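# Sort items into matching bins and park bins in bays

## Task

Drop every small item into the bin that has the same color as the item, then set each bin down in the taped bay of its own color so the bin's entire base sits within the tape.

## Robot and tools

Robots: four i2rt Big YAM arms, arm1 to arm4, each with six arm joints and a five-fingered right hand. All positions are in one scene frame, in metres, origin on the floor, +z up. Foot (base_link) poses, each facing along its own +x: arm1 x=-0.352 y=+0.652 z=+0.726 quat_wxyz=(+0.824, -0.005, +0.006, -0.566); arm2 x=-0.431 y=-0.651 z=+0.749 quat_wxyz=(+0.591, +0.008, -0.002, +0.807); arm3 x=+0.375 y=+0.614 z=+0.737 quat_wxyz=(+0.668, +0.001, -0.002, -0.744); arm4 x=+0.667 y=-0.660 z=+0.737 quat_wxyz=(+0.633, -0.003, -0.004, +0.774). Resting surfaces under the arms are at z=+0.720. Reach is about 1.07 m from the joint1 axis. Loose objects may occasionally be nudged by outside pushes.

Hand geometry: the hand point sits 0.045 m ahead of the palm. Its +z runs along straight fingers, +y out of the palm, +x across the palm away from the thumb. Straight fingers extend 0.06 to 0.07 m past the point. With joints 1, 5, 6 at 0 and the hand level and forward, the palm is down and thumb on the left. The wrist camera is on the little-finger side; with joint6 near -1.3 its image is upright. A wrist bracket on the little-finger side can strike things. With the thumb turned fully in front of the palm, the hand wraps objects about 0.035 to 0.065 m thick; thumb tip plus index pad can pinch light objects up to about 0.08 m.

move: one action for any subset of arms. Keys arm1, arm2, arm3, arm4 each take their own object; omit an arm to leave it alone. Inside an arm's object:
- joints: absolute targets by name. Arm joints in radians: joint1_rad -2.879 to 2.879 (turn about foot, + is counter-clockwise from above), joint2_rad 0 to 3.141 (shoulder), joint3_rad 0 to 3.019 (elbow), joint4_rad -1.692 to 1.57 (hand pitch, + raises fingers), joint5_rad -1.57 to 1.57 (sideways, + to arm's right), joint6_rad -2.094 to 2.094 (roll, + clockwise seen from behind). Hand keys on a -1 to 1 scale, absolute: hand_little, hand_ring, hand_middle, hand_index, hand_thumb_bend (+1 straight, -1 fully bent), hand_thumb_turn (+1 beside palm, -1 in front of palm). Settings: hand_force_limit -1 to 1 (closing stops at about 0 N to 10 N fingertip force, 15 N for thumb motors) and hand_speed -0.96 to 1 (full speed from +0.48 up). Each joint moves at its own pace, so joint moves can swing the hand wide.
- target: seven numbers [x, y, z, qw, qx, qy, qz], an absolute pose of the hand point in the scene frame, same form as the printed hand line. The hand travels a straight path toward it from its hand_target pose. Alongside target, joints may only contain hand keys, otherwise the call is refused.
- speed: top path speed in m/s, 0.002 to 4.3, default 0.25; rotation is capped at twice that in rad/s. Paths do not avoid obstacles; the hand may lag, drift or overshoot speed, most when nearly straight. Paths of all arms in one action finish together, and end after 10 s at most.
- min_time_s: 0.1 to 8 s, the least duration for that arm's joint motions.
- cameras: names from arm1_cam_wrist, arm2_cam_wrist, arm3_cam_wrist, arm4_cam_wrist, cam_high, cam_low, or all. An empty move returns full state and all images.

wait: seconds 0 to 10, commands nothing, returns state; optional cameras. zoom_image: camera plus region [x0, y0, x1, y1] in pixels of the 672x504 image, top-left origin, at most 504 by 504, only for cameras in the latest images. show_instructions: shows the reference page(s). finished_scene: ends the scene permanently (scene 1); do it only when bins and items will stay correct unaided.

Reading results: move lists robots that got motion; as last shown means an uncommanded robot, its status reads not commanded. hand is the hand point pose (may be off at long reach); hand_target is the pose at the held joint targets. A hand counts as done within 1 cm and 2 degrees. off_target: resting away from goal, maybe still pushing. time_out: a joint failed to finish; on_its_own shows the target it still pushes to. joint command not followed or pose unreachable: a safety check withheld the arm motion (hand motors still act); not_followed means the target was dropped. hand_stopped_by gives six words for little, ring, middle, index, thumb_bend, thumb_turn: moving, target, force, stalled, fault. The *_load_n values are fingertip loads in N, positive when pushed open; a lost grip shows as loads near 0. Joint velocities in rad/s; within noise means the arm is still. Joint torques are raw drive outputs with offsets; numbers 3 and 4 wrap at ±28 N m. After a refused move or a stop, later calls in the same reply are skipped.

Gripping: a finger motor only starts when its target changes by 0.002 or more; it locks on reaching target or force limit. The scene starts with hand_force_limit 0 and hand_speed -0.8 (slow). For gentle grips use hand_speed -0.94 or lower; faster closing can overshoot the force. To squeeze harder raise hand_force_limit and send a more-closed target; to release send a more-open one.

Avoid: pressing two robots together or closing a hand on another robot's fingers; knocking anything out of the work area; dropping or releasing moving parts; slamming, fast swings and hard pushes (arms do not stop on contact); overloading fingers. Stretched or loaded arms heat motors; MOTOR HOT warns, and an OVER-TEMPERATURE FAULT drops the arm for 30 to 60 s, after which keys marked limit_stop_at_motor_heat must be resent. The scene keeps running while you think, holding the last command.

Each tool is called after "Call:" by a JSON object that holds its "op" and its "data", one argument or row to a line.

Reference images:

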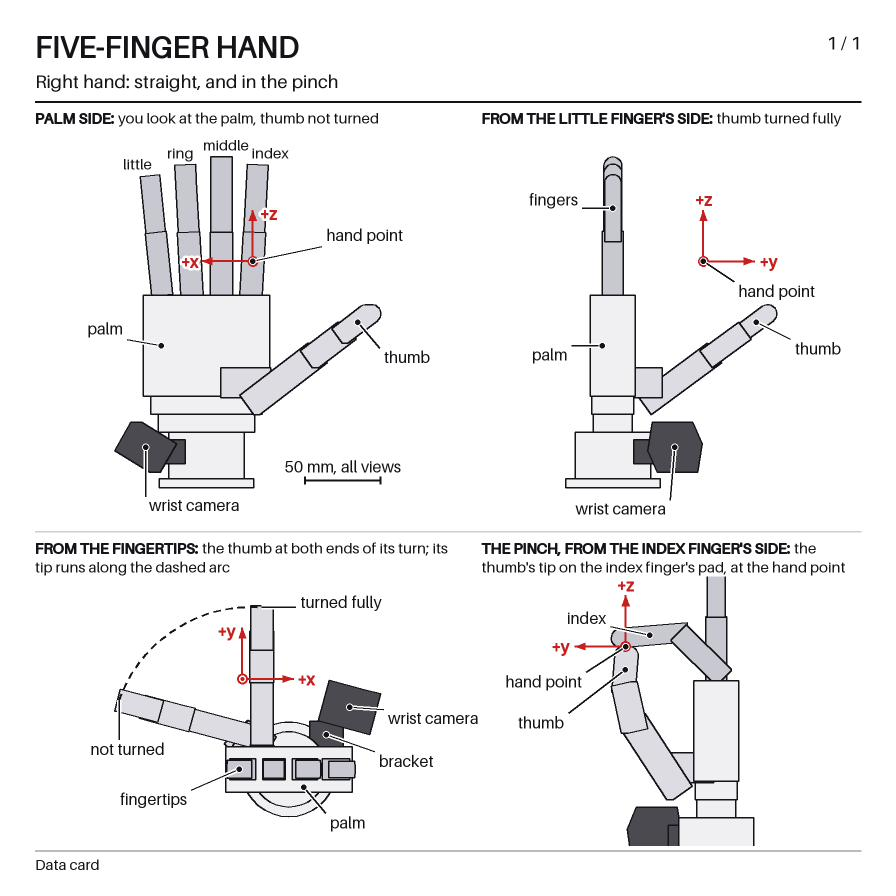

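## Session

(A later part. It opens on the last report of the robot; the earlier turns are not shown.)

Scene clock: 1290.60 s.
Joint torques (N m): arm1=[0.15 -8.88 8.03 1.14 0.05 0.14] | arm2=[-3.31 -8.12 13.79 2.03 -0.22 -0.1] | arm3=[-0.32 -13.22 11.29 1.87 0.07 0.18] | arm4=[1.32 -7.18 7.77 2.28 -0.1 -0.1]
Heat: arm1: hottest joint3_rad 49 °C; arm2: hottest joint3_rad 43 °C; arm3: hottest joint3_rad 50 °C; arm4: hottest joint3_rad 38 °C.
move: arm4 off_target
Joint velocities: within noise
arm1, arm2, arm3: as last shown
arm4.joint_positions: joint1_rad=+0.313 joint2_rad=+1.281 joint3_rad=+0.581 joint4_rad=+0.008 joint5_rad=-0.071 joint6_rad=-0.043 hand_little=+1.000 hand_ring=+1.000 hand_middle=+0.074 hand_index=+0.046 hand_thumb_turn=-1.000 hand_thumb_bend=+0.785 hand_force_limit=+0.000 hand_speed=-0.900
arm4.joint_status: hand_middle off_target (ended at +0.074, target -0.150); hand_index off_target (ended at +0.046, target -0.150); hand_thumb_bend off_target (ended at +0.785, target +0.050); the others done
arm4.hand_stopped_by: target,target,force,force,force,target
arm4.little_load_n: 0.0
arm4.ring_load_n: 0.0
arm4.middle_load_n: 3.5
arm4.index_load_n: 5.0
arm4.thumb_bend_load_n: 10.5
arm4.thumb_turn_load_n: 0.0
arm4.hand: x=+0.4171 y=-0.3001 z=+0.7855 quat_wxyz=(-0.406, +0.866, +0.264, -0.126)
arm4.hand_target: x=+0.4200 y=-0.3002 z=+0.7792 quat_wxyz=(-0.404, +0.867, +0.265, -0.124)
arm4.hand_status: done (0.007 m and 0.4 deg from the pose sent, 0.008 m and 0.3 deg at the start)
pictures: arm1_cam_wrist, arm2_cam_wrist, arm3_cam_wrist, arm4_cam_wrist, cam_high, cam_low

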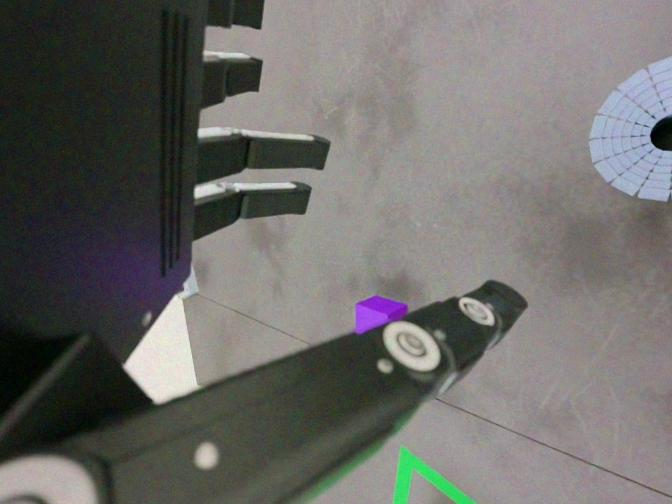

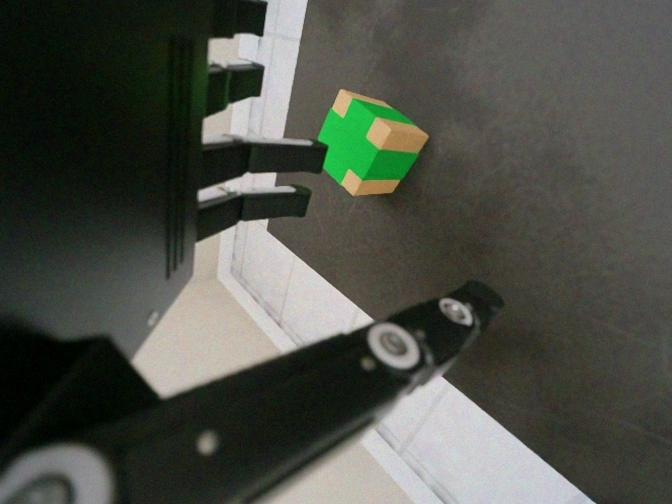

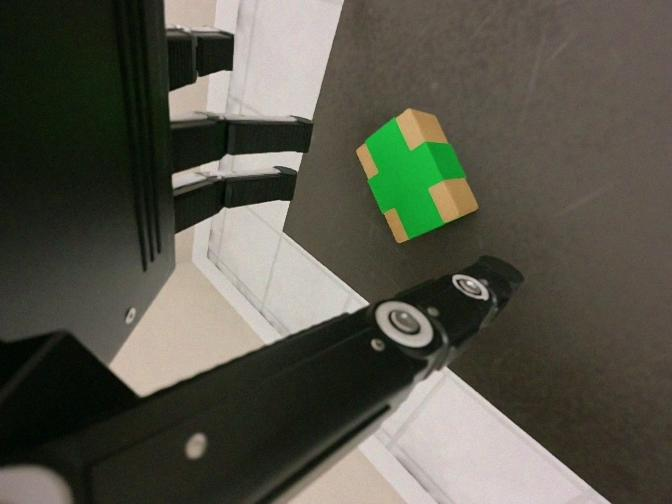

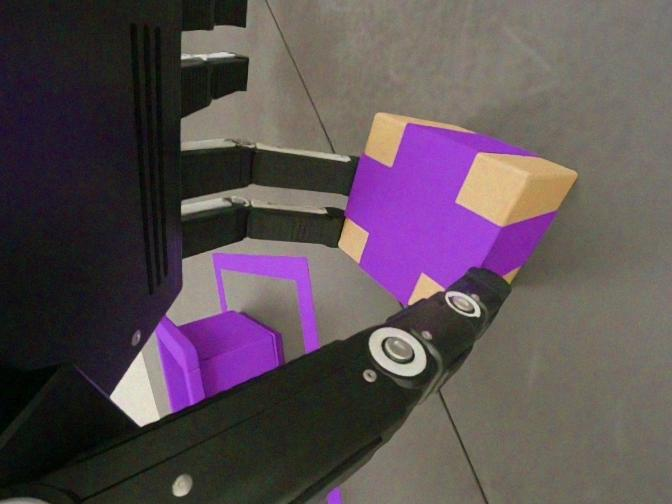

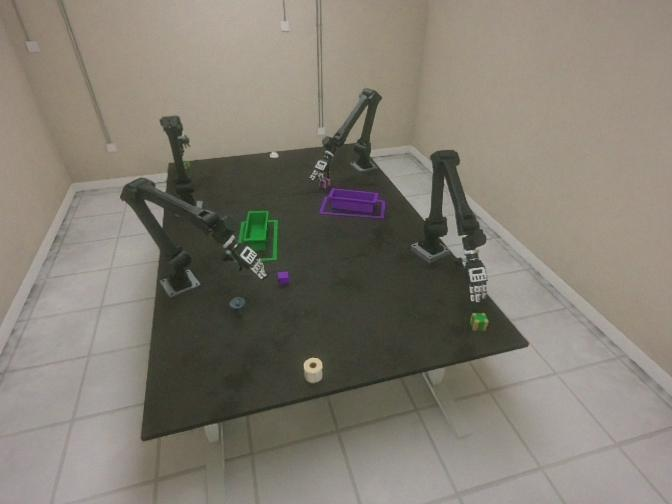

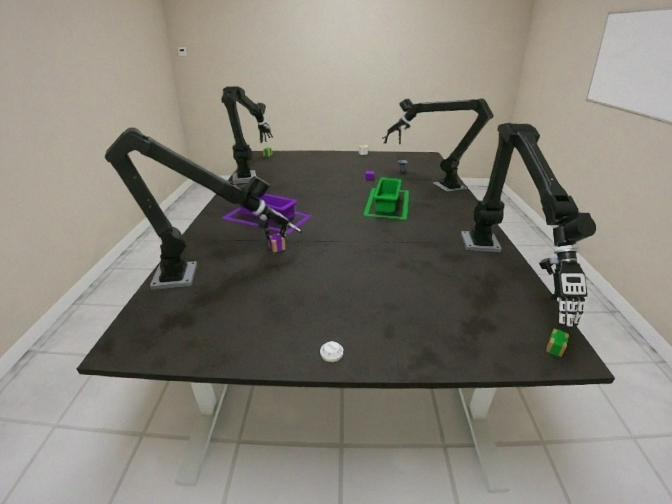

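Call:
{"op": "move", "data": {
  "arm2": {"target": [-1.022, -0.61, 0.84, 0.3419, -0.7331, -0.5327, 0.2484], "speed": 0.2},
  "arm3": {"target": [1.052, 0.684, 0.838, 0.1850, -0.4060, 0.8143, -0.3711], "speed": 0.2, "joints": {"hand_index": 1, "hand_middle": 1}},
  "arm4": {"target": [0.40, -0.30, 0.97, 0.4041, -0.8666, -0.2649, 0.1235], "speed": 0.15, "joints": {"hand_speed": 0, "hand_little": -1}},
  "cameras": ["arm2_cam_wrist", "arm3_cam_wrist", "arm4_cam_wrist"]
}}

Call:
{"op": "zoom_image", "data": {
  "camera": "arm2_cam_wrist",
  "region": [330, 70, 600, 320]
}}

Call:
{"op": "zoom_image", "data": {
  "camera": "arm3_cam_wrist",
  "region": [300, 70, 600, 320]
}}

Call:
{"op": "move", "data": {
  "arm4": {"target": [0.135, -0.374, 1.0, 0.0493, -0.2055, -0.9505, 0.2282], "speed": 0.3},
  "cameras": ["arm4_cam_wrist", "cam_high", "cam_low"]
}}

Scene clock: 1394.10 s.
Joint torques (N m): arm1=[0.15 -8.88 8.05 1.16 0.05 0.14] | arm2=[-1.2 -11.75 12.78 2.03 0.14 0.05] | arm3=[-0.5 -14.45 10.76 0.62 0.45 0.19] | arm4=[2.43 -7.59 14.31 1.44 0.13 0.06]
Heat: arm1: hottest joint3_rad 47 °C; arm2: hottest joint3_rad 46 °C; arm3: hottest joint3_rad 52 °C; arm4: hottest joint3_rad 36 °C.
move: arm2 off_target; arm3 off_target; arm4 off_target
Joint velocities: within noise
arm1: as last shown
arm2.joint_positions: joint1_rad=+1.169 joint2_rad=+1.589 joint3_rad=+0.996 joint4_rad=-0.192 joint5_rad=+0.166 joint6_rad=+0.152 hand_little=+1.000 hand_ring=+1.000 hand_middle=+0.500 hand_index=+0.500 hand_thumb_turn=-1.000 hand_thumb_bend=+1.000 hand_force_limit=+0.000 hand_speed=-0.700
arm2.joint_status: not commanded
arm2.hand_stopped_by: target,target,target,target,target,target
arm2.little_load_n: 0.0
arm2.ring_load_n: 0.0
arm2.middle_load_n: 0.0
arm2.index_load_n: 0.0
arm2.thumb_bend_load_n: 0.0
arm2.thumb_turn_load_n: 0.0
arm2.hand: x=-0.9953 y=-0.6044 z=+0.8182 quat_wxyz=(-0.325, +0.743, +0.540, -0.225)
arm2.hand_target: x=-1.0201 y=-0.6102 z=+0.8408 quat_wxyz=(-0.342, +0.733, +0.533, -0.249)
arm2.hand_status: off_target (0.035 m and 3.6 deg from the pose sent, 0.112 m and 12.9 deg at the start)
arm3.joint_positions: joint1_rad=+1.860 joint2_rad=+1.814 joint3_rad=+1.394 joint4_rad=-0.511 joint5_rad=+0.588 joint6_rad=+0.614 hand_little=+1.000 hand_ring=+1.000 hand_middle=+1.000 hand_index=+1.000 hand_thumb_turn=-1.000 hand_thumb_bend=+1.000 hand_force_limit=+0.000 hand_speed=-0.700
arm3.joint_status: all done
arm3.hand_stopped_by: target,target,target,target,target,target
arm3.little_load_n: 0.0
arm3.ring_load_n: 0.0
arm3.middle_load_n: 0.0
arm3.index_load_n: 0.0
arm3.thumb_bend_load_n: 0.0
arm3.thumb_turn_load_n: 0.0
arm3.hand: x=+1.0377 y=+0.6772 z=+0.8312 quat_wxyz=(-0.176, +0.412, -0.814, +0.370)
arm3.hand_target: x=+1.0513 y=+0.6839 z=+0.8381 quat_wxyz=(-0.185, +0.406, -0.814, +0.371)
arm3.hand_status: off_target (0.017 m and 1.2 deg from the pose sent, 0.068 m and 37.2 deg at the start)
arm4.joint_positions: joint1_rad=+0.342 joint2_rad=+1.074 joint3_rad=+0.910 joint4_rad=-0.576 joint5_rad=-0.041 joint6_rad=-0.029 hand_little=-1.000 hand_ring=+1.000 hand_middle=+0.074 hand_index=+0.046 hand_thumb_turn=-1.000 hand_thumb_bend=+0.785 hand_force_limit=+0.000 hand_speed=+0.000
arm4.joint_status: all done
arm4.hand_stopped_by: target,target,force,force,force,target
arm4.little_load_n: 0.0
arm4.ring_load_n: 0.0
arm4.middle_load_n: 4.5
arm4.index_load_n: 4.5
arm4.thumb_bend_load_n: 10.5
arm4.thumb_turn_load_n: 0.0
arm4.hand: x=+0.4107 y=-0.3076 z=+0.9441 quat_wxyz=(-0.386, +0.875, +0.267, -0.116)
arm4.hand_target: x=+0.4006 y=-0.3008 z=+0.9700 quat_wxyz=(-0.404, +0.867, +0.265, -0.124)
arm4.hand_status: off_target (0.029 m and 2.5 deg from the pose sent, 0.185 m and 0.4 deg at the start)

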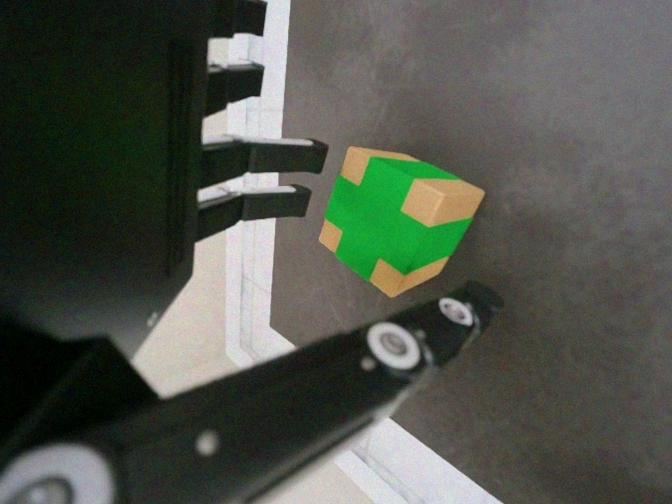

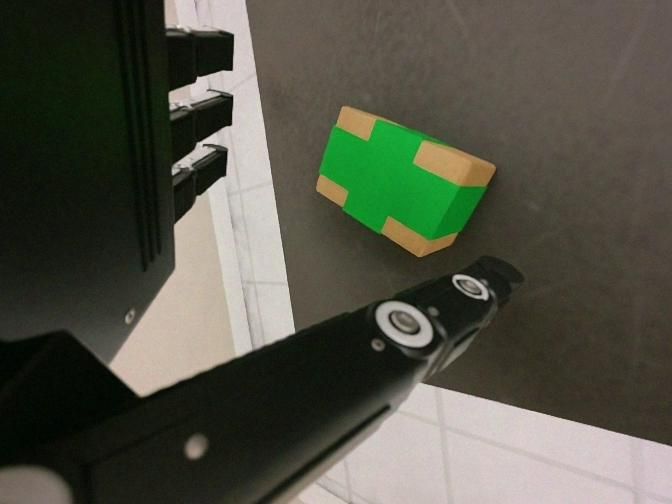

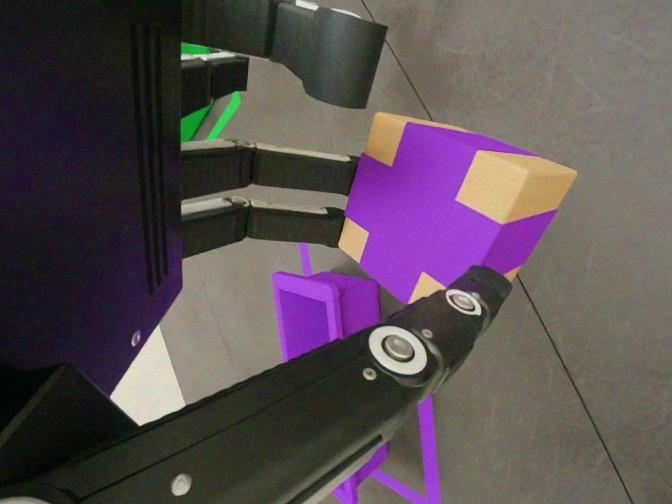

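Scaled by 1.867 from the camera's image (finer frame: 960x720).

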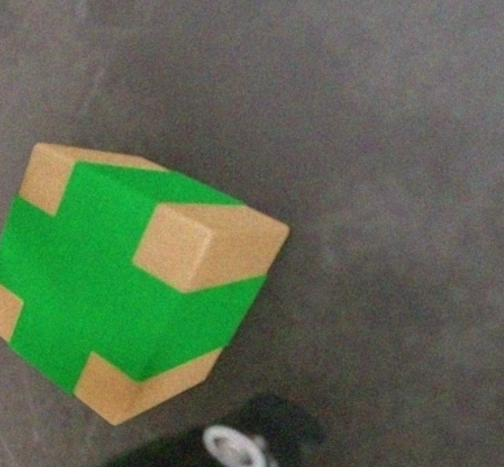

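Scaled by 1.680 from the camera's image (finer frame: 960x720).

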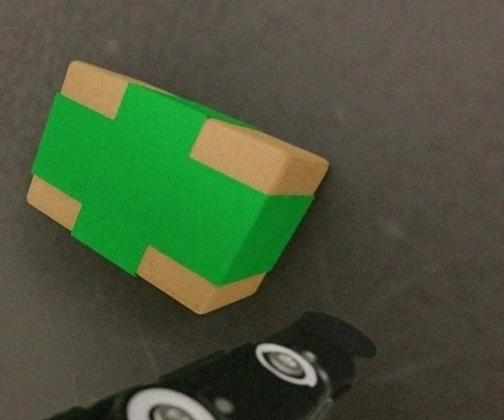

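Scene clock: 1398.63 s.
Joint torques (N m): arm1=[0.15 -8.88 8.03 1.11 0.05 0.14] | arm2=[-1.14 -11.75 12.78 2.04 0.14 0.06] | arm3=[-0.5 -14.27 10.78 0.62 0.45 0.21] | arm4=[2.02 -18.2 12.74 0.21 -0.23 -0.12]
Heat: arm1: hottest joint3_rad 47 °C; arm2: hottest joint3_rad 46 °C; arm3: hottest joint3_rad 51 °C; arm4: hottest joint3_rad 36 °C.
move: arm4 off_target
Joint velocities: within noise
arm1, arm2, arm3: as last shown
arm3.hand: x=+1.0378 y=+0.6772 z=+0.8312 quat_wxyz=(-0.176, +0.412, -0.814, +0.370)
arm3.hand_target: x=+1.0513 y=+0.6839 z=+0.8382 quat_wxyz=(-0.185, +0.406, -0.814, +0.371)
arm4.joint_positions: joint1_rad=+0.818 joint2_rad=+1.930 joint3_rad=+2.131 joint4_rad=-1.677 joint5_rad=-0.474 joint6_rad=-1.633 hand_little=-1.000 hand_ring=+1.000 hand_middle=+0.074 hand_index=+0.046 hand_thumb_turn=-1.000 hand_thumb_bend=+0.785 hand_force_limit=+0.000 hand_speed=+0.000
arm4.joint_status: not commanded
arm4.hand_stopped_by: target,target,force,force,force,target
arm4.little_load_n: 0.0
arm4.ring_load_n: 0.0
arm4.middle_load_n: 4.5
arm4.index_load_n: 4.0
arm4.thumb_bend_load_n: 11.0
arm4.thumb_turn_load_n: 0.0
arm4.hand: x=+0.1444 y=-0.3774 z=+0.9938 quat_wxyz=(-0.111, +0.227, +0.945, -0.207)
arm4.hand_target: x=+0.1354 y=-0.3745 z=+0.9994 quat_wxyz=(-0.119, +0.217, +0.947, -0.203)
arm4.hand_status: off_target (0.012 m and 7.8 deg from the pose sent, 0.289 m and 122.7 deg at the start; a joint's target at an end of its range on 36 of 136 steps)

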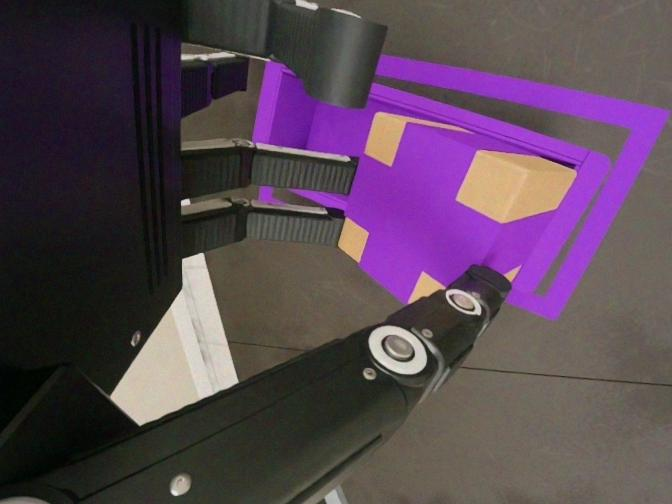

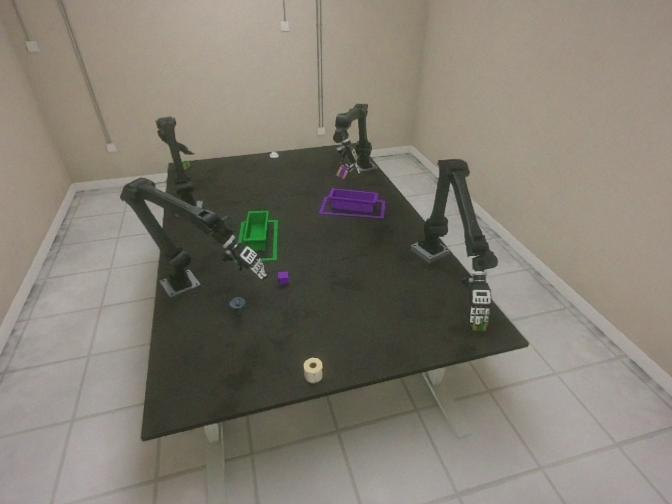

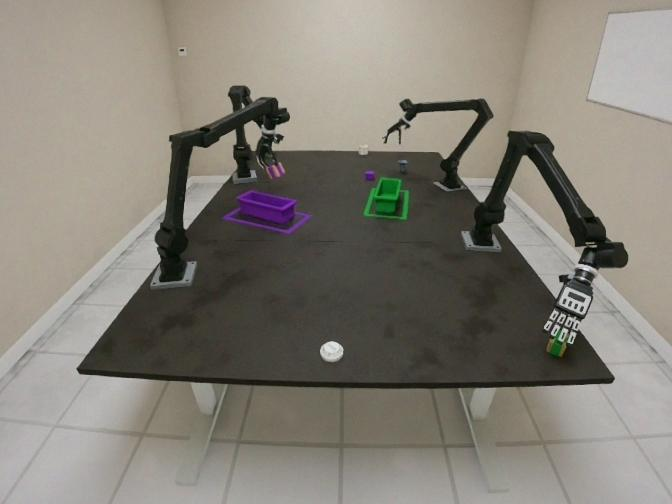

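Call:
{"op": "zoom_image", "data": {
  "camera": "arm4_cam_wrist",
  "region": [180, 20, 672, 400]
}}

Call:
{"op": "move", "data": {
  "arm2": {"target": [-1.022, -0.622, 0.775, 0.3419, -0.7331, -0.5327, 0.2484], "speed": 0.1},
  "arm3": {"target": [1.065, 0.677, 0.780, 0.1850, -0.4060, 0.8143, -0.3711], "speed": 0.1},
  "cameras": ["arm2_cam_wrist", "arm3_cam_wrist"]
}}

Scaled by 1.024 from the camera's image (finer frame: 960x720).

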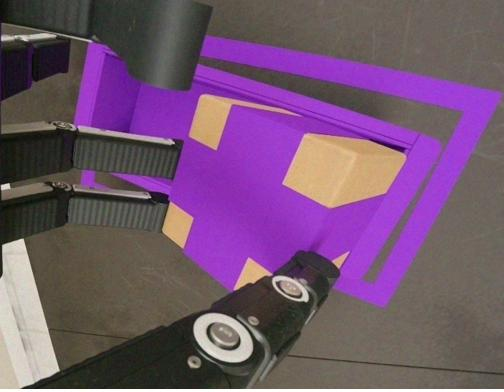

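Scene clock: 1486.30 s.
Joint torques (N m): arm1=[0.09 -8.94 8.05 1.16 0.05 0.14] | arm2=[-1.2 -12.98 8.43 2.06 0.16 0.05] | arm3=[-1.08 -15.68 8.58 1.54 0.17 0.01] | arm4=[2.02 -18.26 12.72 0.2 -0.23 -0.13]
Heat: arm1: hottest joint3_rad 47 °C; arm2: hottest joint3_rad 48 °C; arm3: hottest joint3_rad 47 °C; arm4: hottest joint3_rad 39 °C.
move: arm2 off_target; arm3 done
Joint velocities: within noise
arm1, arm4: as last shown
arm2.joint_positions: joint1_rad=+1.195 joint2_rad=+1.704 joint3_rad=+0.969 joint4_rad=-0.017 joint5_rad=+0.186 joint6_rad=+0.170 hand_little=+1.000 hand_ring=+1.000 hand_middle=+0.500 hand_index=+0.500 hand_thumb_turn=-1.000 hand_thumb_bend=+1.000 hand_force_limit=+0.000 hand_speed=-0.700
arm2.joint_status: not commanded
arm2.hand_stopped_by: target,target,target,target,target,target
arm2.little_load_n: 0.0
arm2.ring_load_n: 0.0
arm2.middle_load_n: 0.0
arm2.index_load_n: 0.0
arm2.thumb_bend_load_n: 0.0
arm2.thumb_turn_load_n: 0.0
arm2.hand: x=-1.0145 y=-0.6147 z=+0.7703 quat_wxyz=(-0.336, +0.738, +0.535, -0.237)
arm2.hand_target: x=-1.0218 y=-0.6222 z=+0.7752 quat_wxyz=(-0.342, +0.733, +0.533, -0.249)
arm2.hand_status: off_target (0.011 m and 1.5 deg from the pose sent, 0.054 m and 3.6 deg at the start)
arm3.joint_positions: joint1_rad=+1.860 joint2_rad=+1.910 joint3_rad=+1.394 joint4_rad=-0.404 joint5_rad=+0.586 joint6_rad=+0.614 hand_little=+1.000 hand_ring=+1.000 hand_middle=+1.000 hand_index=+1.000 hand_thumb_turn=-1.000 hand_thumb_bend=+1.000 hand_force_limit=+0.000 hand_speed=-0.700
arm3.joint_status: not commanded
arm3.hand_stopped_by: target,target,target,target,target,target
arm3.little_load_n: 0.0
arm3.ring_load_n: 0.0
arm3.middle_load_n: 0.0
arm3.index_load_n: 0.0
arm3.thumb_bend_load_n: 0.0
arm3.thumb_turn_load_n: 0.0
arm3.hand: x=+1.0566 y=+0.6810 z=+0.7834 quat_wxyz=(-0.182, +0.411, -0.813, +0.370)
arm3.hand_target: x=+1.0647 y=+0.6768 z=+0.7800 quat_wxyz=(-0.185, +0.406, -0.814, +0.371)
arm3.hand_status: done (0.010 m and 0.7 deg from the pose sent, 0.058 m and 1.2 deg at the start)
arm4.joint_positions: joint1_rad=+0.818 joint2_rad=+1.930 joint3_rad=+2.131 joint4_rad=-1.677 joint5_rad=-0.474 joint6_rad=-1.634 hand_little=-1.000 hand_ring=+1.000 hand_middle=+0.074 hand_index=+0.046 hand_thumb_turn=-1.000 hand_thumb_bend=+0.785 hand_force_limit=+0.000 hand_speed=+0.000
arm4.index_load_n: 4.5
arm4.thumb_bend_load_n: 10.5
arm4.hand: x=+0.1444 y=-0.3774 z=+0.9938 quat_wxyz=(-0.111, +0.226, +0.945, -0.207)

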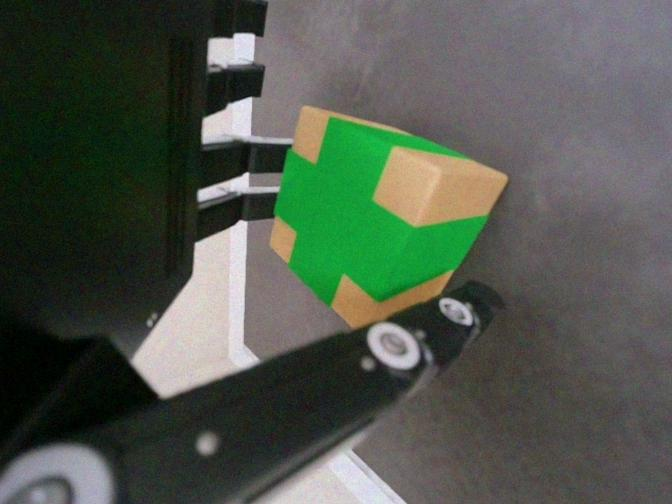

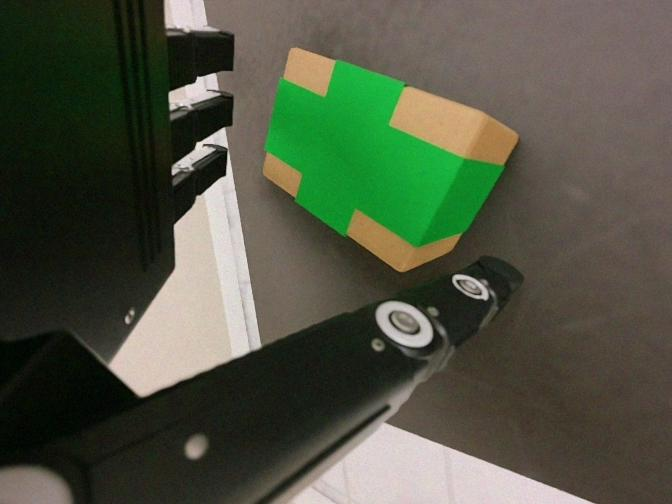

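Call:
{"op": "move", "data": {
  "arm2": {"joints": {"hand_force_limit": 0, "hand_speed": -0.9, "hand_index": -0.2, "hand_middle": -0.2, "hand_thumb_bend": 0.1}},
  "arm3": {"target": [1.056, 0.665, 0.779, 0.1850, -0.4060, 0.8143, -0.3711], "speed": 0.05, "joints": {"hand_speed": -0.9}},
  "cameras": ["arm2_cam_wrist", "arm3_cam_wrist"]
}}

Scene clock: 1503.90 s.
Joint torques (N m): arm1=[0.21 -8.82 8.03 1.14 0.05 0.14] | arm2=[-1.26 -12.92 8.44 2.03 0.14 0.05] | arm3=[-1.2 -17.32 6.86 1.47 0.18 -0.09] | arm4=[1.9 -18.2 12.74 0.21 -0.23 -0.12]
Heat: arm1: hottest joint3_rad 47 °C; arm2: hottest joint3_rad 46 °C; arm3: hottest joint3_rad 46 °C; arm4: hottest joint3_rad 39 °C.
move: arm2 off_target; arm3 done
Joint velocities: within noise
arm1, arm4: as last shown
arm2.joint_positions: joint1_rad=+1.195 joint2_rad=+1.704 joint3_rad=+0.969 joint4_rad=-0.016 joint5_rad=+0.186 joint6_rad=+0.170 hand_little=+1.000 hand_ring=+1.000 hand_middle=+0.093 hand_index=+0.066 hand_thumb_turn=-1.000 hand_thumb_bend=+0.787 hand_force_limit=+0.000 hand_speed=-0.900
arm2.joint_status: hand_middle off_target (ended at +0.093, target -0.200); hand_index off_target (ended at +0.066, target -0.200); hand_thumb_bend off_target (ended at +0.787, target +0.100); the others done
arm2.hand_stopped_by: target,target,force,force,force,target
arm2.little_load_n: 0.0
arm2.ring_load_n: 0.0
arm2.middle_load_n: 6.0
arm2.index_load_n: 6.5
arm2.thumb_bend_load_n: 8.0
arm2.thumb_turn_load_n: 0.5
arm2.hand: x=-1.0146 y=-0.6147 z=+0.7704 quat_wxyz=(-0.336, +0.738, +0.535, -0.237)
arm2.hand_target: x=-1.0219 y=-0.6221 z=+0.7753 quat_wxyz=(-0.342, +0.733, +0.533, -0.249)
arm2.hand_status: not commanded
arm3.joint_positions: joint1_rad=+1.841 joint2_rad=+1.910 joint3_rad=+1.376 joint4_rad=-0.378 joint5_rad=+0.575 joint6_rad=+0.611 hand_little=+1.000 hand_ring=+1.000 hand_middle=+1.000 hand_index=+1.000 hand_thumb_turn=-1.000 hand_thumb_bend=+1.000 hand_force_limit=+0.000 hand_speed=-0.900
arm3.joint_status: all done
arm3.hand_stopped_by: target,target,target,target,target,target
arm3.little_load_n: 0.0
arm3.ring_load_n: 0.0
arm3.middle_load_n: 0.0
arm3.index_load_n: 0.0
arm3.thumb_bend_load_n: 0.0
arm3.thumb_turn_load_n: 0.0
arm3.hand: x=+1.0560 y=+0.6697 z=+0.7779 quat_wxyz=(-0.183, +0.405, -0.816, +0.369)
arm3.hand_target: x=+1.0560 y=+0.6651 z=+0.7790 quat_wxyz=(-0.185, +0.406, -0.814, +0.371)
arm3.hand_status: done (0.005 m and 0.4 deg from the pose sent, 0.017 m and 0.7 deg at the start)
arm4.middle_load_n: 4.0
arm4.index_load_n: 4.0

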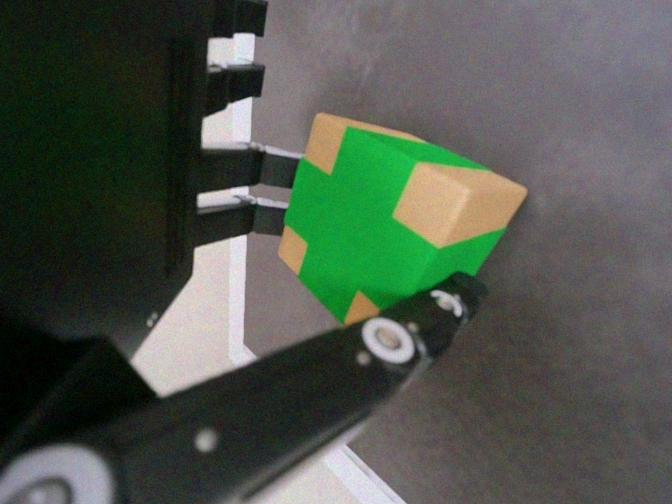

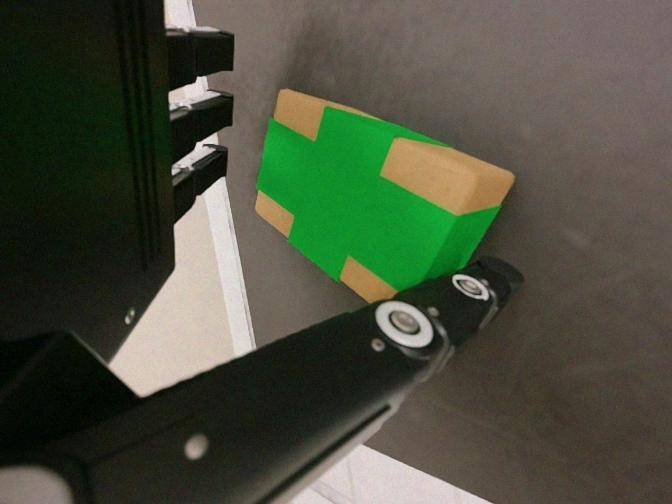

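Call:
{"op": "move", "data": {
  "arm1": {"target": [-0.50, 0.40, 1.02, 0.1094, -0.2345, -0.8753, 0.4081], "speed": 0.2},
  "arm2": {"target": [-1.0, -0.59, 0.93, 0.3419, -0.7331, -0.5327, 0.2484], "speed": 0.15},
  "arm3": {"joints": {"hand_force_limit": 0.1, "hand_index": 0.1, "hand_middle": 0.1, "hand_thumb_bend": 0.5}},
  "arm4": {"target": [0.160, -0.374, 0.90, 0.0493, -0.2055, -0.9505, 0.2282], "speed": 0.15},
  "cameras": ["arm2_cam_wrist", "arm3_cam_wrist", "arm4_cam_wrist", "cam_high", "cam_low"]
}}

Call:
{"op": "zoom_image", "data": {
  "camera": "arm4_cam_wrist",
  "region": [180, 20, 672, 400]
}}

Scene clock: 1542.53 s.
Joint torques (N m): arm1=[1.67 -2.78 9.24 1.11 0.11 0.14] | arm2=[-3.37 -12.04 14.09 0.92 -0.11 -0.11] | arm3=[-0.97 -17.49 6.86 1.5 0.21 -0.07] | arm4=[0.85 -19.25 8.92 0.53 -0.35 -0.12]
Heat: arm1: hottest joint3_rad 47 °C; arm2: hottest joint3_rad 43 °C; arm3: hottest joint3_rad 45 °C; arm4: hottest joint3_rad 40 °C.
move: arm1 done; arm2 off_target; arm3 off_target; arm4 off_target
Joint velocities: within noise
arm1.joint_positions: joint1_rad=-1.105 joint2_rad=+0.661 joint3_rad=+0.896 joint4_rad=-0.961 joint5_rad=-0.166 joint6_rad=-0.131 hand_little=+1.000 hand_ring=+1.000 hand_middle=+0.500 hand_index=+0.500 hand_thumb_turn=-1.000 hand_thumb_bend=+1.000 hand_force_limit=+0.000 hand_speed=-0.700
arm1.joint_status: not commanded
arm1.hand_stopped_by: target,target,target,target,target,target
arm1.little_load_n: 0.0
arm1.ring_load_n: 0.0
arm1.middle_load_n: 0.0
arm1.index_load_n: 0.0
arm1.thumb_bend_load_n: 0.0
arm1.thumb_turn_load_n: 0.0
arm1.hand: x=-0.5027 y=+0.4013 z=+1.0129 quat_wxyz=(+0.110, -0.236, -0.877, +0.405)
arm1.hand_target: x=-0.5000 y=+0.4000 z=+1.0200 quat_wxyz=(+0.109, -0.235, -0.875, +0.408)
arm1.hand_status: done (0.008 m and 0.5 deg from the pose sent, 0.162 m and 0.8 deg at the start)
arm2.joint_positions: joint1_rad=+1.147 joint2_rad=+1.457 joint3_rad=+1.079 joint4_rad=-0.393 joint5_rad=+0.136 joint6_rad=+0.134 hand_little=+1.000 hand_ring=+1.000 hand_middle=+0.093 hand_index=+0.066 hand_thumb_turn=-1.000 hand_thumb_bend=+0.787 hand_force_limit=+0.000 hand_speed=-0.900
arm2.joint_status: not commanded
arm2.hand_stopped_by: target,target,force,force,force,target
arm2.little_load_n: 0.0
arm2.ring_load_n: 0.0
arm2.middle_load_n: 6.0
arm2.index_load_n: 6.0
arm2.thumb_bend_load_n: 8.0
arm2.thumb_turn_load_n: 0.0
arm2.hand: x=-0.9849 y=-0.5991 z=+0.9002 quat_wxyz=(-0.325, +0.739, +0.542, -0.234)
arm2.hand_target: x=-0.9987 y=-0.5902 z=+0.9301 quat_wxyz=(-0.342, +0.733, +0.533, -0.248)
arm2.hand_status: off_target (0.035 m and 2.9 deg from the pose sent, 0.162 m and 1.6 deg at the start)
arm3.joint_positions: joint1_rad=+1.841 joint2_rad=+1.910 joint3_rad=+1.376 joint4_rad=-0.377 joint5_rad=+0.575 joint6_rad=+0.609 hand_little=+1.000 hand_ring=+1.000 hand_middle=+0.370 hand_index=+0.378 hand_thumb_turn=-1.000 hand_thumb_bend=+0.687 hand_force_limit=+0.100 hand_speed=-0.900
arm3.joint_status: hand_middle off_target (ended at +0.370, target +0.100); hand_index off_target (ended at +0.378, target +0.100); hand_thumb_bend off_target (ended at +0.687, target +0.500); the others done
arm3.hand_stopped_by: target,target,force,force,force,target
arm3.little_load_n: 0.0
arm3.ring_load_n: 0.0
arm3.middle_load_n: 6.5
arm3.index_load_n: 5.5
arm3.thumb_bend_load_n: 12.5
arm3.thumb_turn_load_n: 0.0
arm3.hand: x=+1.0561 y=+0.6698 z=+0.7780 quat_wxyz=(-0.183, +0.405, -0.816, +0.369)
arm3.hand_target: x=+1.0559 y=+0.6650 z=+0.7790 quat_wxyz=(-0.185, +0.406, -0.814, +0.371)
arm3.hand_status: not commanded
arm4.joint_positions: joint1_rad=+0.814 joint2_rad=+1.976 joint3_rad=+1.969 joint4_rad=-1.625 joint5_rad=-0.474 joint6_rad=-1.721 hand_little=-1.000 hand_ring=+1.000 hand_middle=+0.074 hand_index=+0.046 hand_thumb_turn=-1.000 hand_thumb_bend=+0.785 hand_force_limit=+0.000 hand_speed=+0.000
arm4.joint_status: not commanded
arm4.hand_stopped_by: target,target,force,force,force,target
arm4.little_load_n: 0.0
arm4.ring_load_n: 0.0
arm4.middle_load_n: 4.5
arm4.index_load_n: 4.0
arm4.thumb_bend_load_n: 10.5
arm4.thumb_turn_load_n: 0.0
arm4.hand: x=+0.1595 y=-0.3815 z=+0.9082 quat_wxyz=(-0.050, +0.204, +0.951, -0.228)
arm4.hand_target: x=+0.1601 y=-0.3741 z=+0.9001 quat_wxyz=(-0.049, +0.205, +0.950, -0.228)
arm4.hand_status: off_target (0.011 m and 0.2 deg from the pose sent, 0.095 m and 7.8 deg at the start)

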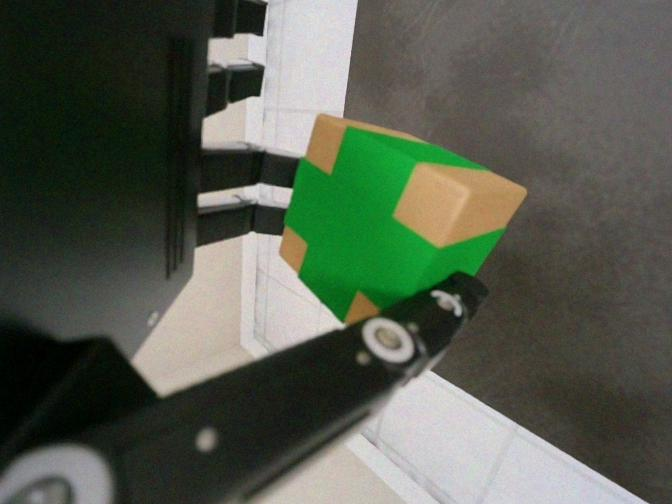

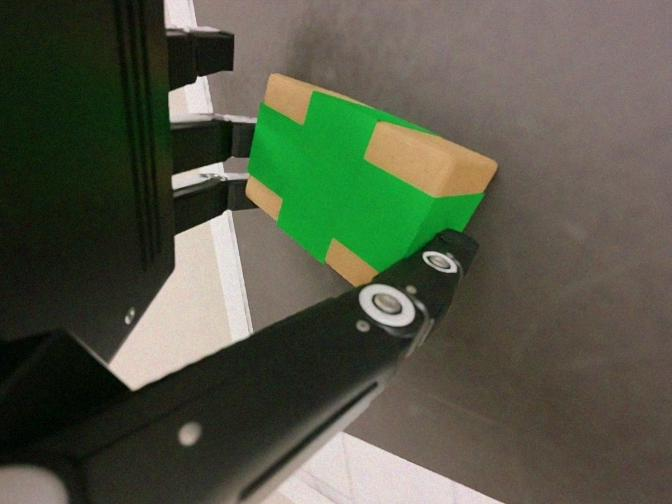

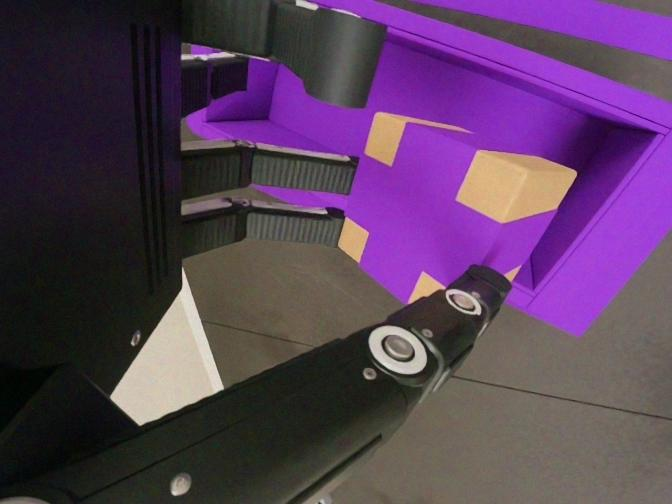

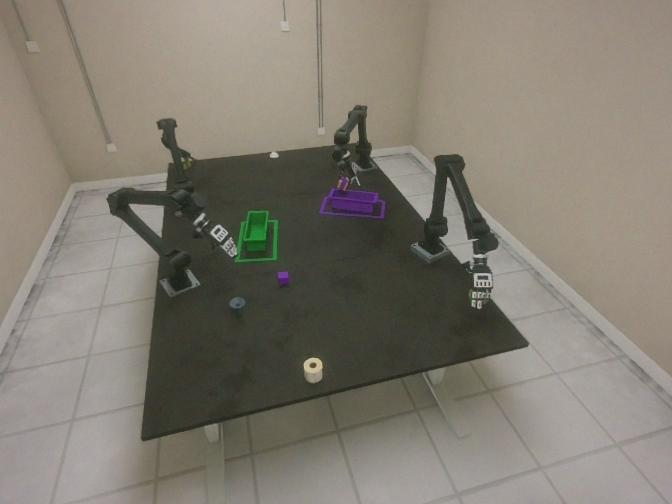

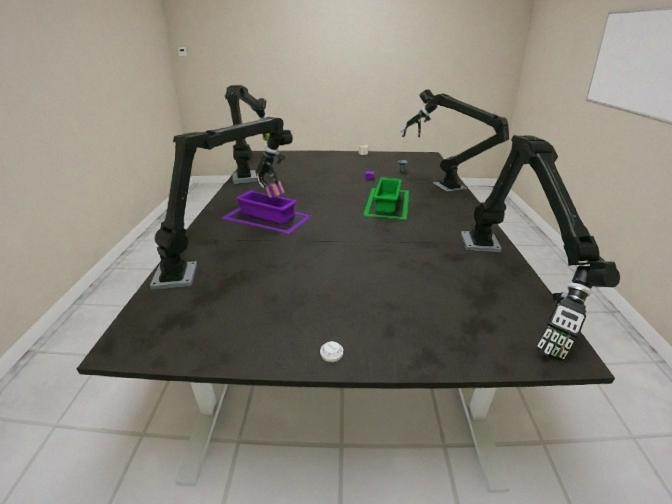

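Scaled by 1.024 from the camera's image (finer frame: 960x720).

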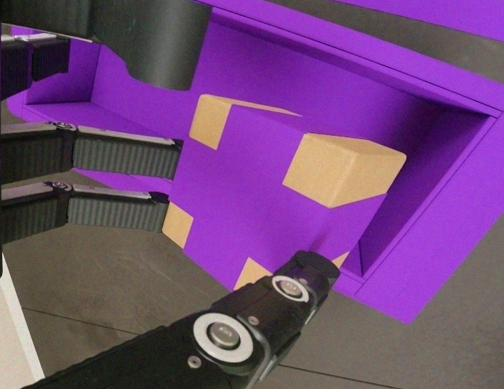

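Call:
{"op": "move", "data": {
  "arm2": {"target": [-0.68, 0.07, 0.95, 0.4095, -0.8987, -0.1423, 0.0649], "speed": 0.3},
  "arm3": {"target": [1.03, 0.66, 0.93, 0.1850, -0.4060, 0.8143, -0.3711], "speed": 0.12},
  "arm4": {"target": [0.152, -0.370, 0.815, 0.0493, -0.2055, -0.9505, 0.2282], "speed": 0.08},
  "cameras": ["arm2_cam_wrist", "arm3_cam_wrist", "arm4_cam_wrist", "cam_high", "cam_low"]
}}

Call:
{"op": "zoom_image", "data": {
  "camera": "cam_low",
  "region": [215, 145, 325, 245]
}}

Call:
{"op": "zoom_image", "data": {
  "camera": "cam_high",
  "region": [310, 145, 410, 235]
}}

Scene clock: 1590.87 s.
Joint torques (N m): arm1=[1.73 -2.67 9.24 1.13 0.12 0.15] | arm2=[-2.14 -19.08 15.15 0.91 -0.04 0.05] | arm3=[-0.62 -15.44 11.48 0.59 0.19 -0.1] | arm4=[1.03 -19.31 8.58 0.53 -0.36 -0.09]
Heat: arm1: hottest joint3_rad 47 °C; arm2: hottest joint3_rad 47 °C; arm3: hottest joint3_rad 44 °C; arm4: hottest joint3_rad 39 °C.
move: arm2 off_target; arm3 off_target; arm4 off_target
Joint velocities: within noise
arm1: as last shown
arm2.joint_positions: joint1_rad=-0.013 joint2_rad=+1.950 joint3_rad=+1.779 joint4_rad=-0.607 joint5_rad=-0.014 joint6_rad=-0.027 hand_little=+1.000 hand_ring=+1.000 hand_middle=+0.093 hand_index=+0.066 hand_thumb_turn=-1.000 hand_thumb_bend=+0.787 hand_force_limit=+0.000 hand_speed=-0.900
arm2.joint_status: not commanded
arm2.hand_stopped_by: target,target,force,force,force,target
arm2.little_load_n: 0.0
arm2.ring_load_n: 0.0
arm2.middle_load_n: 6.0
arm2.index_load_n: 6.5
arm2.thumb_bend_load_n: 8.0
arm2.thumb_turn_load_n: 0.0
arm2.hand: x=-0.6765 y=+0.0553 z=+0.9217 quat_wxyz=(-0.389, +0.907, +0.148, -0.061)
arm2.hand_target: x=-0.6796 y=+0.0685 z=+0.9502 quat_wxyz=(-0.410, +0.899, +0.142, -0.065)
arm2.hand_status: off_target (0.032 m and 2.7 deg from the pose sent, 0.737 m and 54.4 deg at the start)
arm3.joint_positions: joint1_rad=+1.841 joint2_rad=+1.704 joint3_rad=+1.452 joint4_rad=-0.691 joint5_rad=+0.574 joint6_rad=+0.608 hand_little=+1.000 hand_ring=+1.000 hand_middle=+0.370 hand_index=+0.378 hand_thumb_turn=-1.000 hand_thumb_bend=+0.687 hand_force_limit=+0.100 hand_speed=-0.900
arm3.joint_status: not commanded
arm3.hand_stopped_by: target,target,force,force,force,target
arm3.little_load_n: 0.0
arm3.ring_load_n: 0.0
arm3.middle_load_n: 6.5
arm3.index_load_n: 5.0
arm3.thumb_bend_load_n: 12.5
arm3.thumb_turn_load_n: 0.0
arm3.hand: x=+1.0169 y=+0.6638 z=+0.9043 quat_wxyz=(-0.169, +0.412, -0.817, +0.365)
arm3.hand_target: x=+1.0289 y=+0.6600 z=+0.9301 quat_wxyz=(-0.185, +0.406, -0.814, +0.371)
arm3.hand_status: off_target (0.029 m and 2.1 deg from the pose sent, 0.155 m and 0.3 deg at the start)
arm4.joint_positions: joint1_rad=+0.814 joint2_rad=+2.028 joint3_rad=+1.837 joint4_rad=-1.433 joint5_rad=-0.474 joint6_rad=-1.721 hand_little=-1.000 hand_ring=+1.000 hand_middle=+0.074 hand_index=+0.046 hand_thumb_turn=-1.000 hand_thumb_bend=+0.785 hand_force_limit=+0.000 hand_speed=+0.000
arm4.joint_status: not commanded
arm4.hand_stopped_by: target,target,force,force,force,target
arm4.little_load_n: 0.0
arm4.ring_load_n: 0.0
arm4.middle_load_n: 4.5
arm4.index_load_n: 4.5
arm4.thumb_bend_load_n: 10.5
arm4.thumb_turn_load_n: 0.0
arm4.hand: x=+0.1504 y=-0.3752 z=+0.8262 quat_wxyz=(-0.053, +0.203, +0.951, -0.227)
arm4.hand_target: x=+0.1522 y=-0.3702 z=+0.8150 quat_wxyz=(-0.049, +0.206, +0.950, -0.228)
arm4.hand_status: off_target (0.012 m and 0.5 deg from the pose sent, 0.094 m and 0.2 deg at the start)

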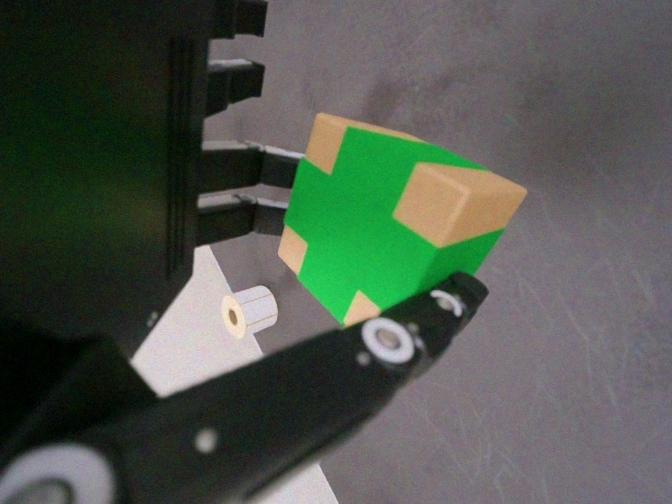

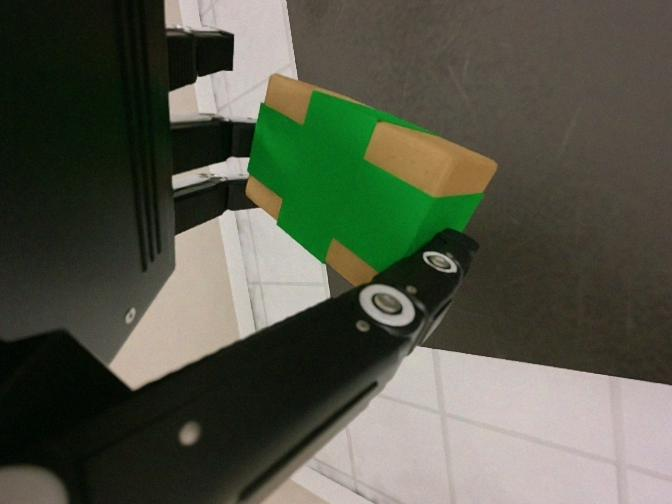

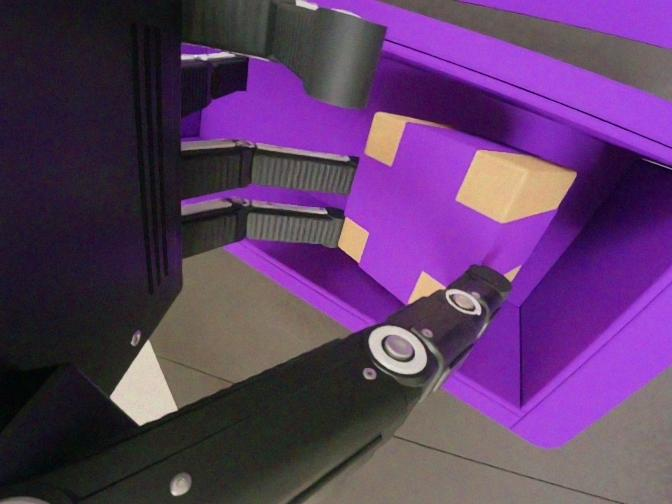

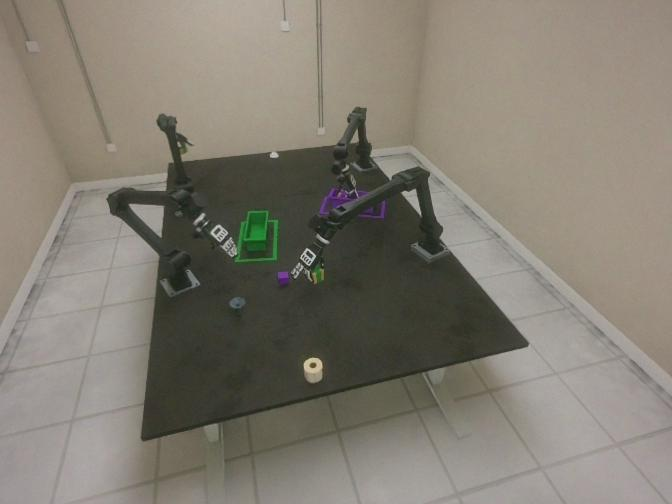

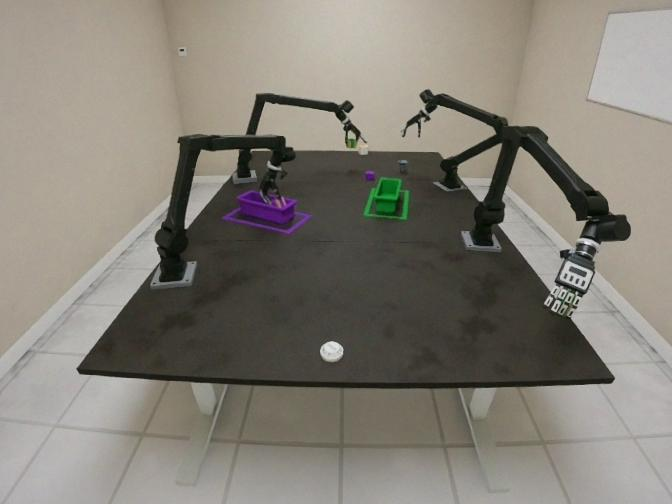

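Scaled by 4.582 from the camera's image (finer frame: 960x720).

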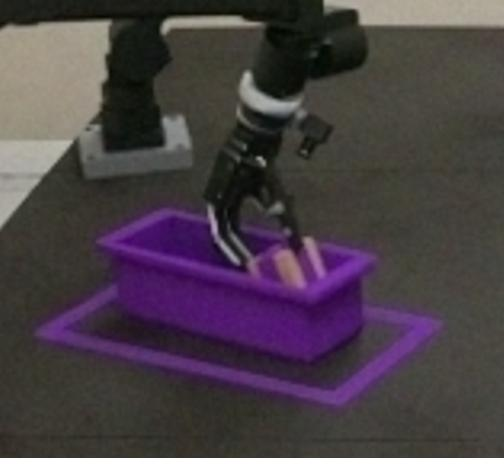

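Scaled by 5.040 from the camera's image (finer frame: 960x720).

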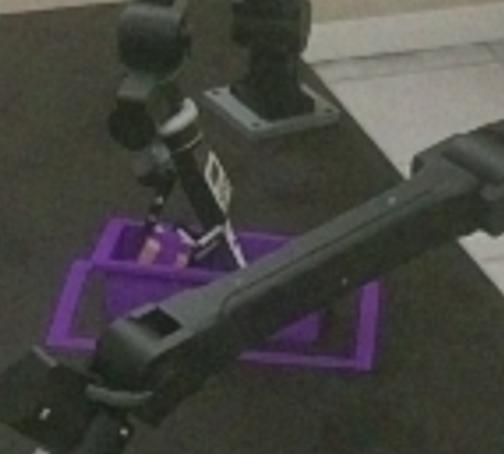

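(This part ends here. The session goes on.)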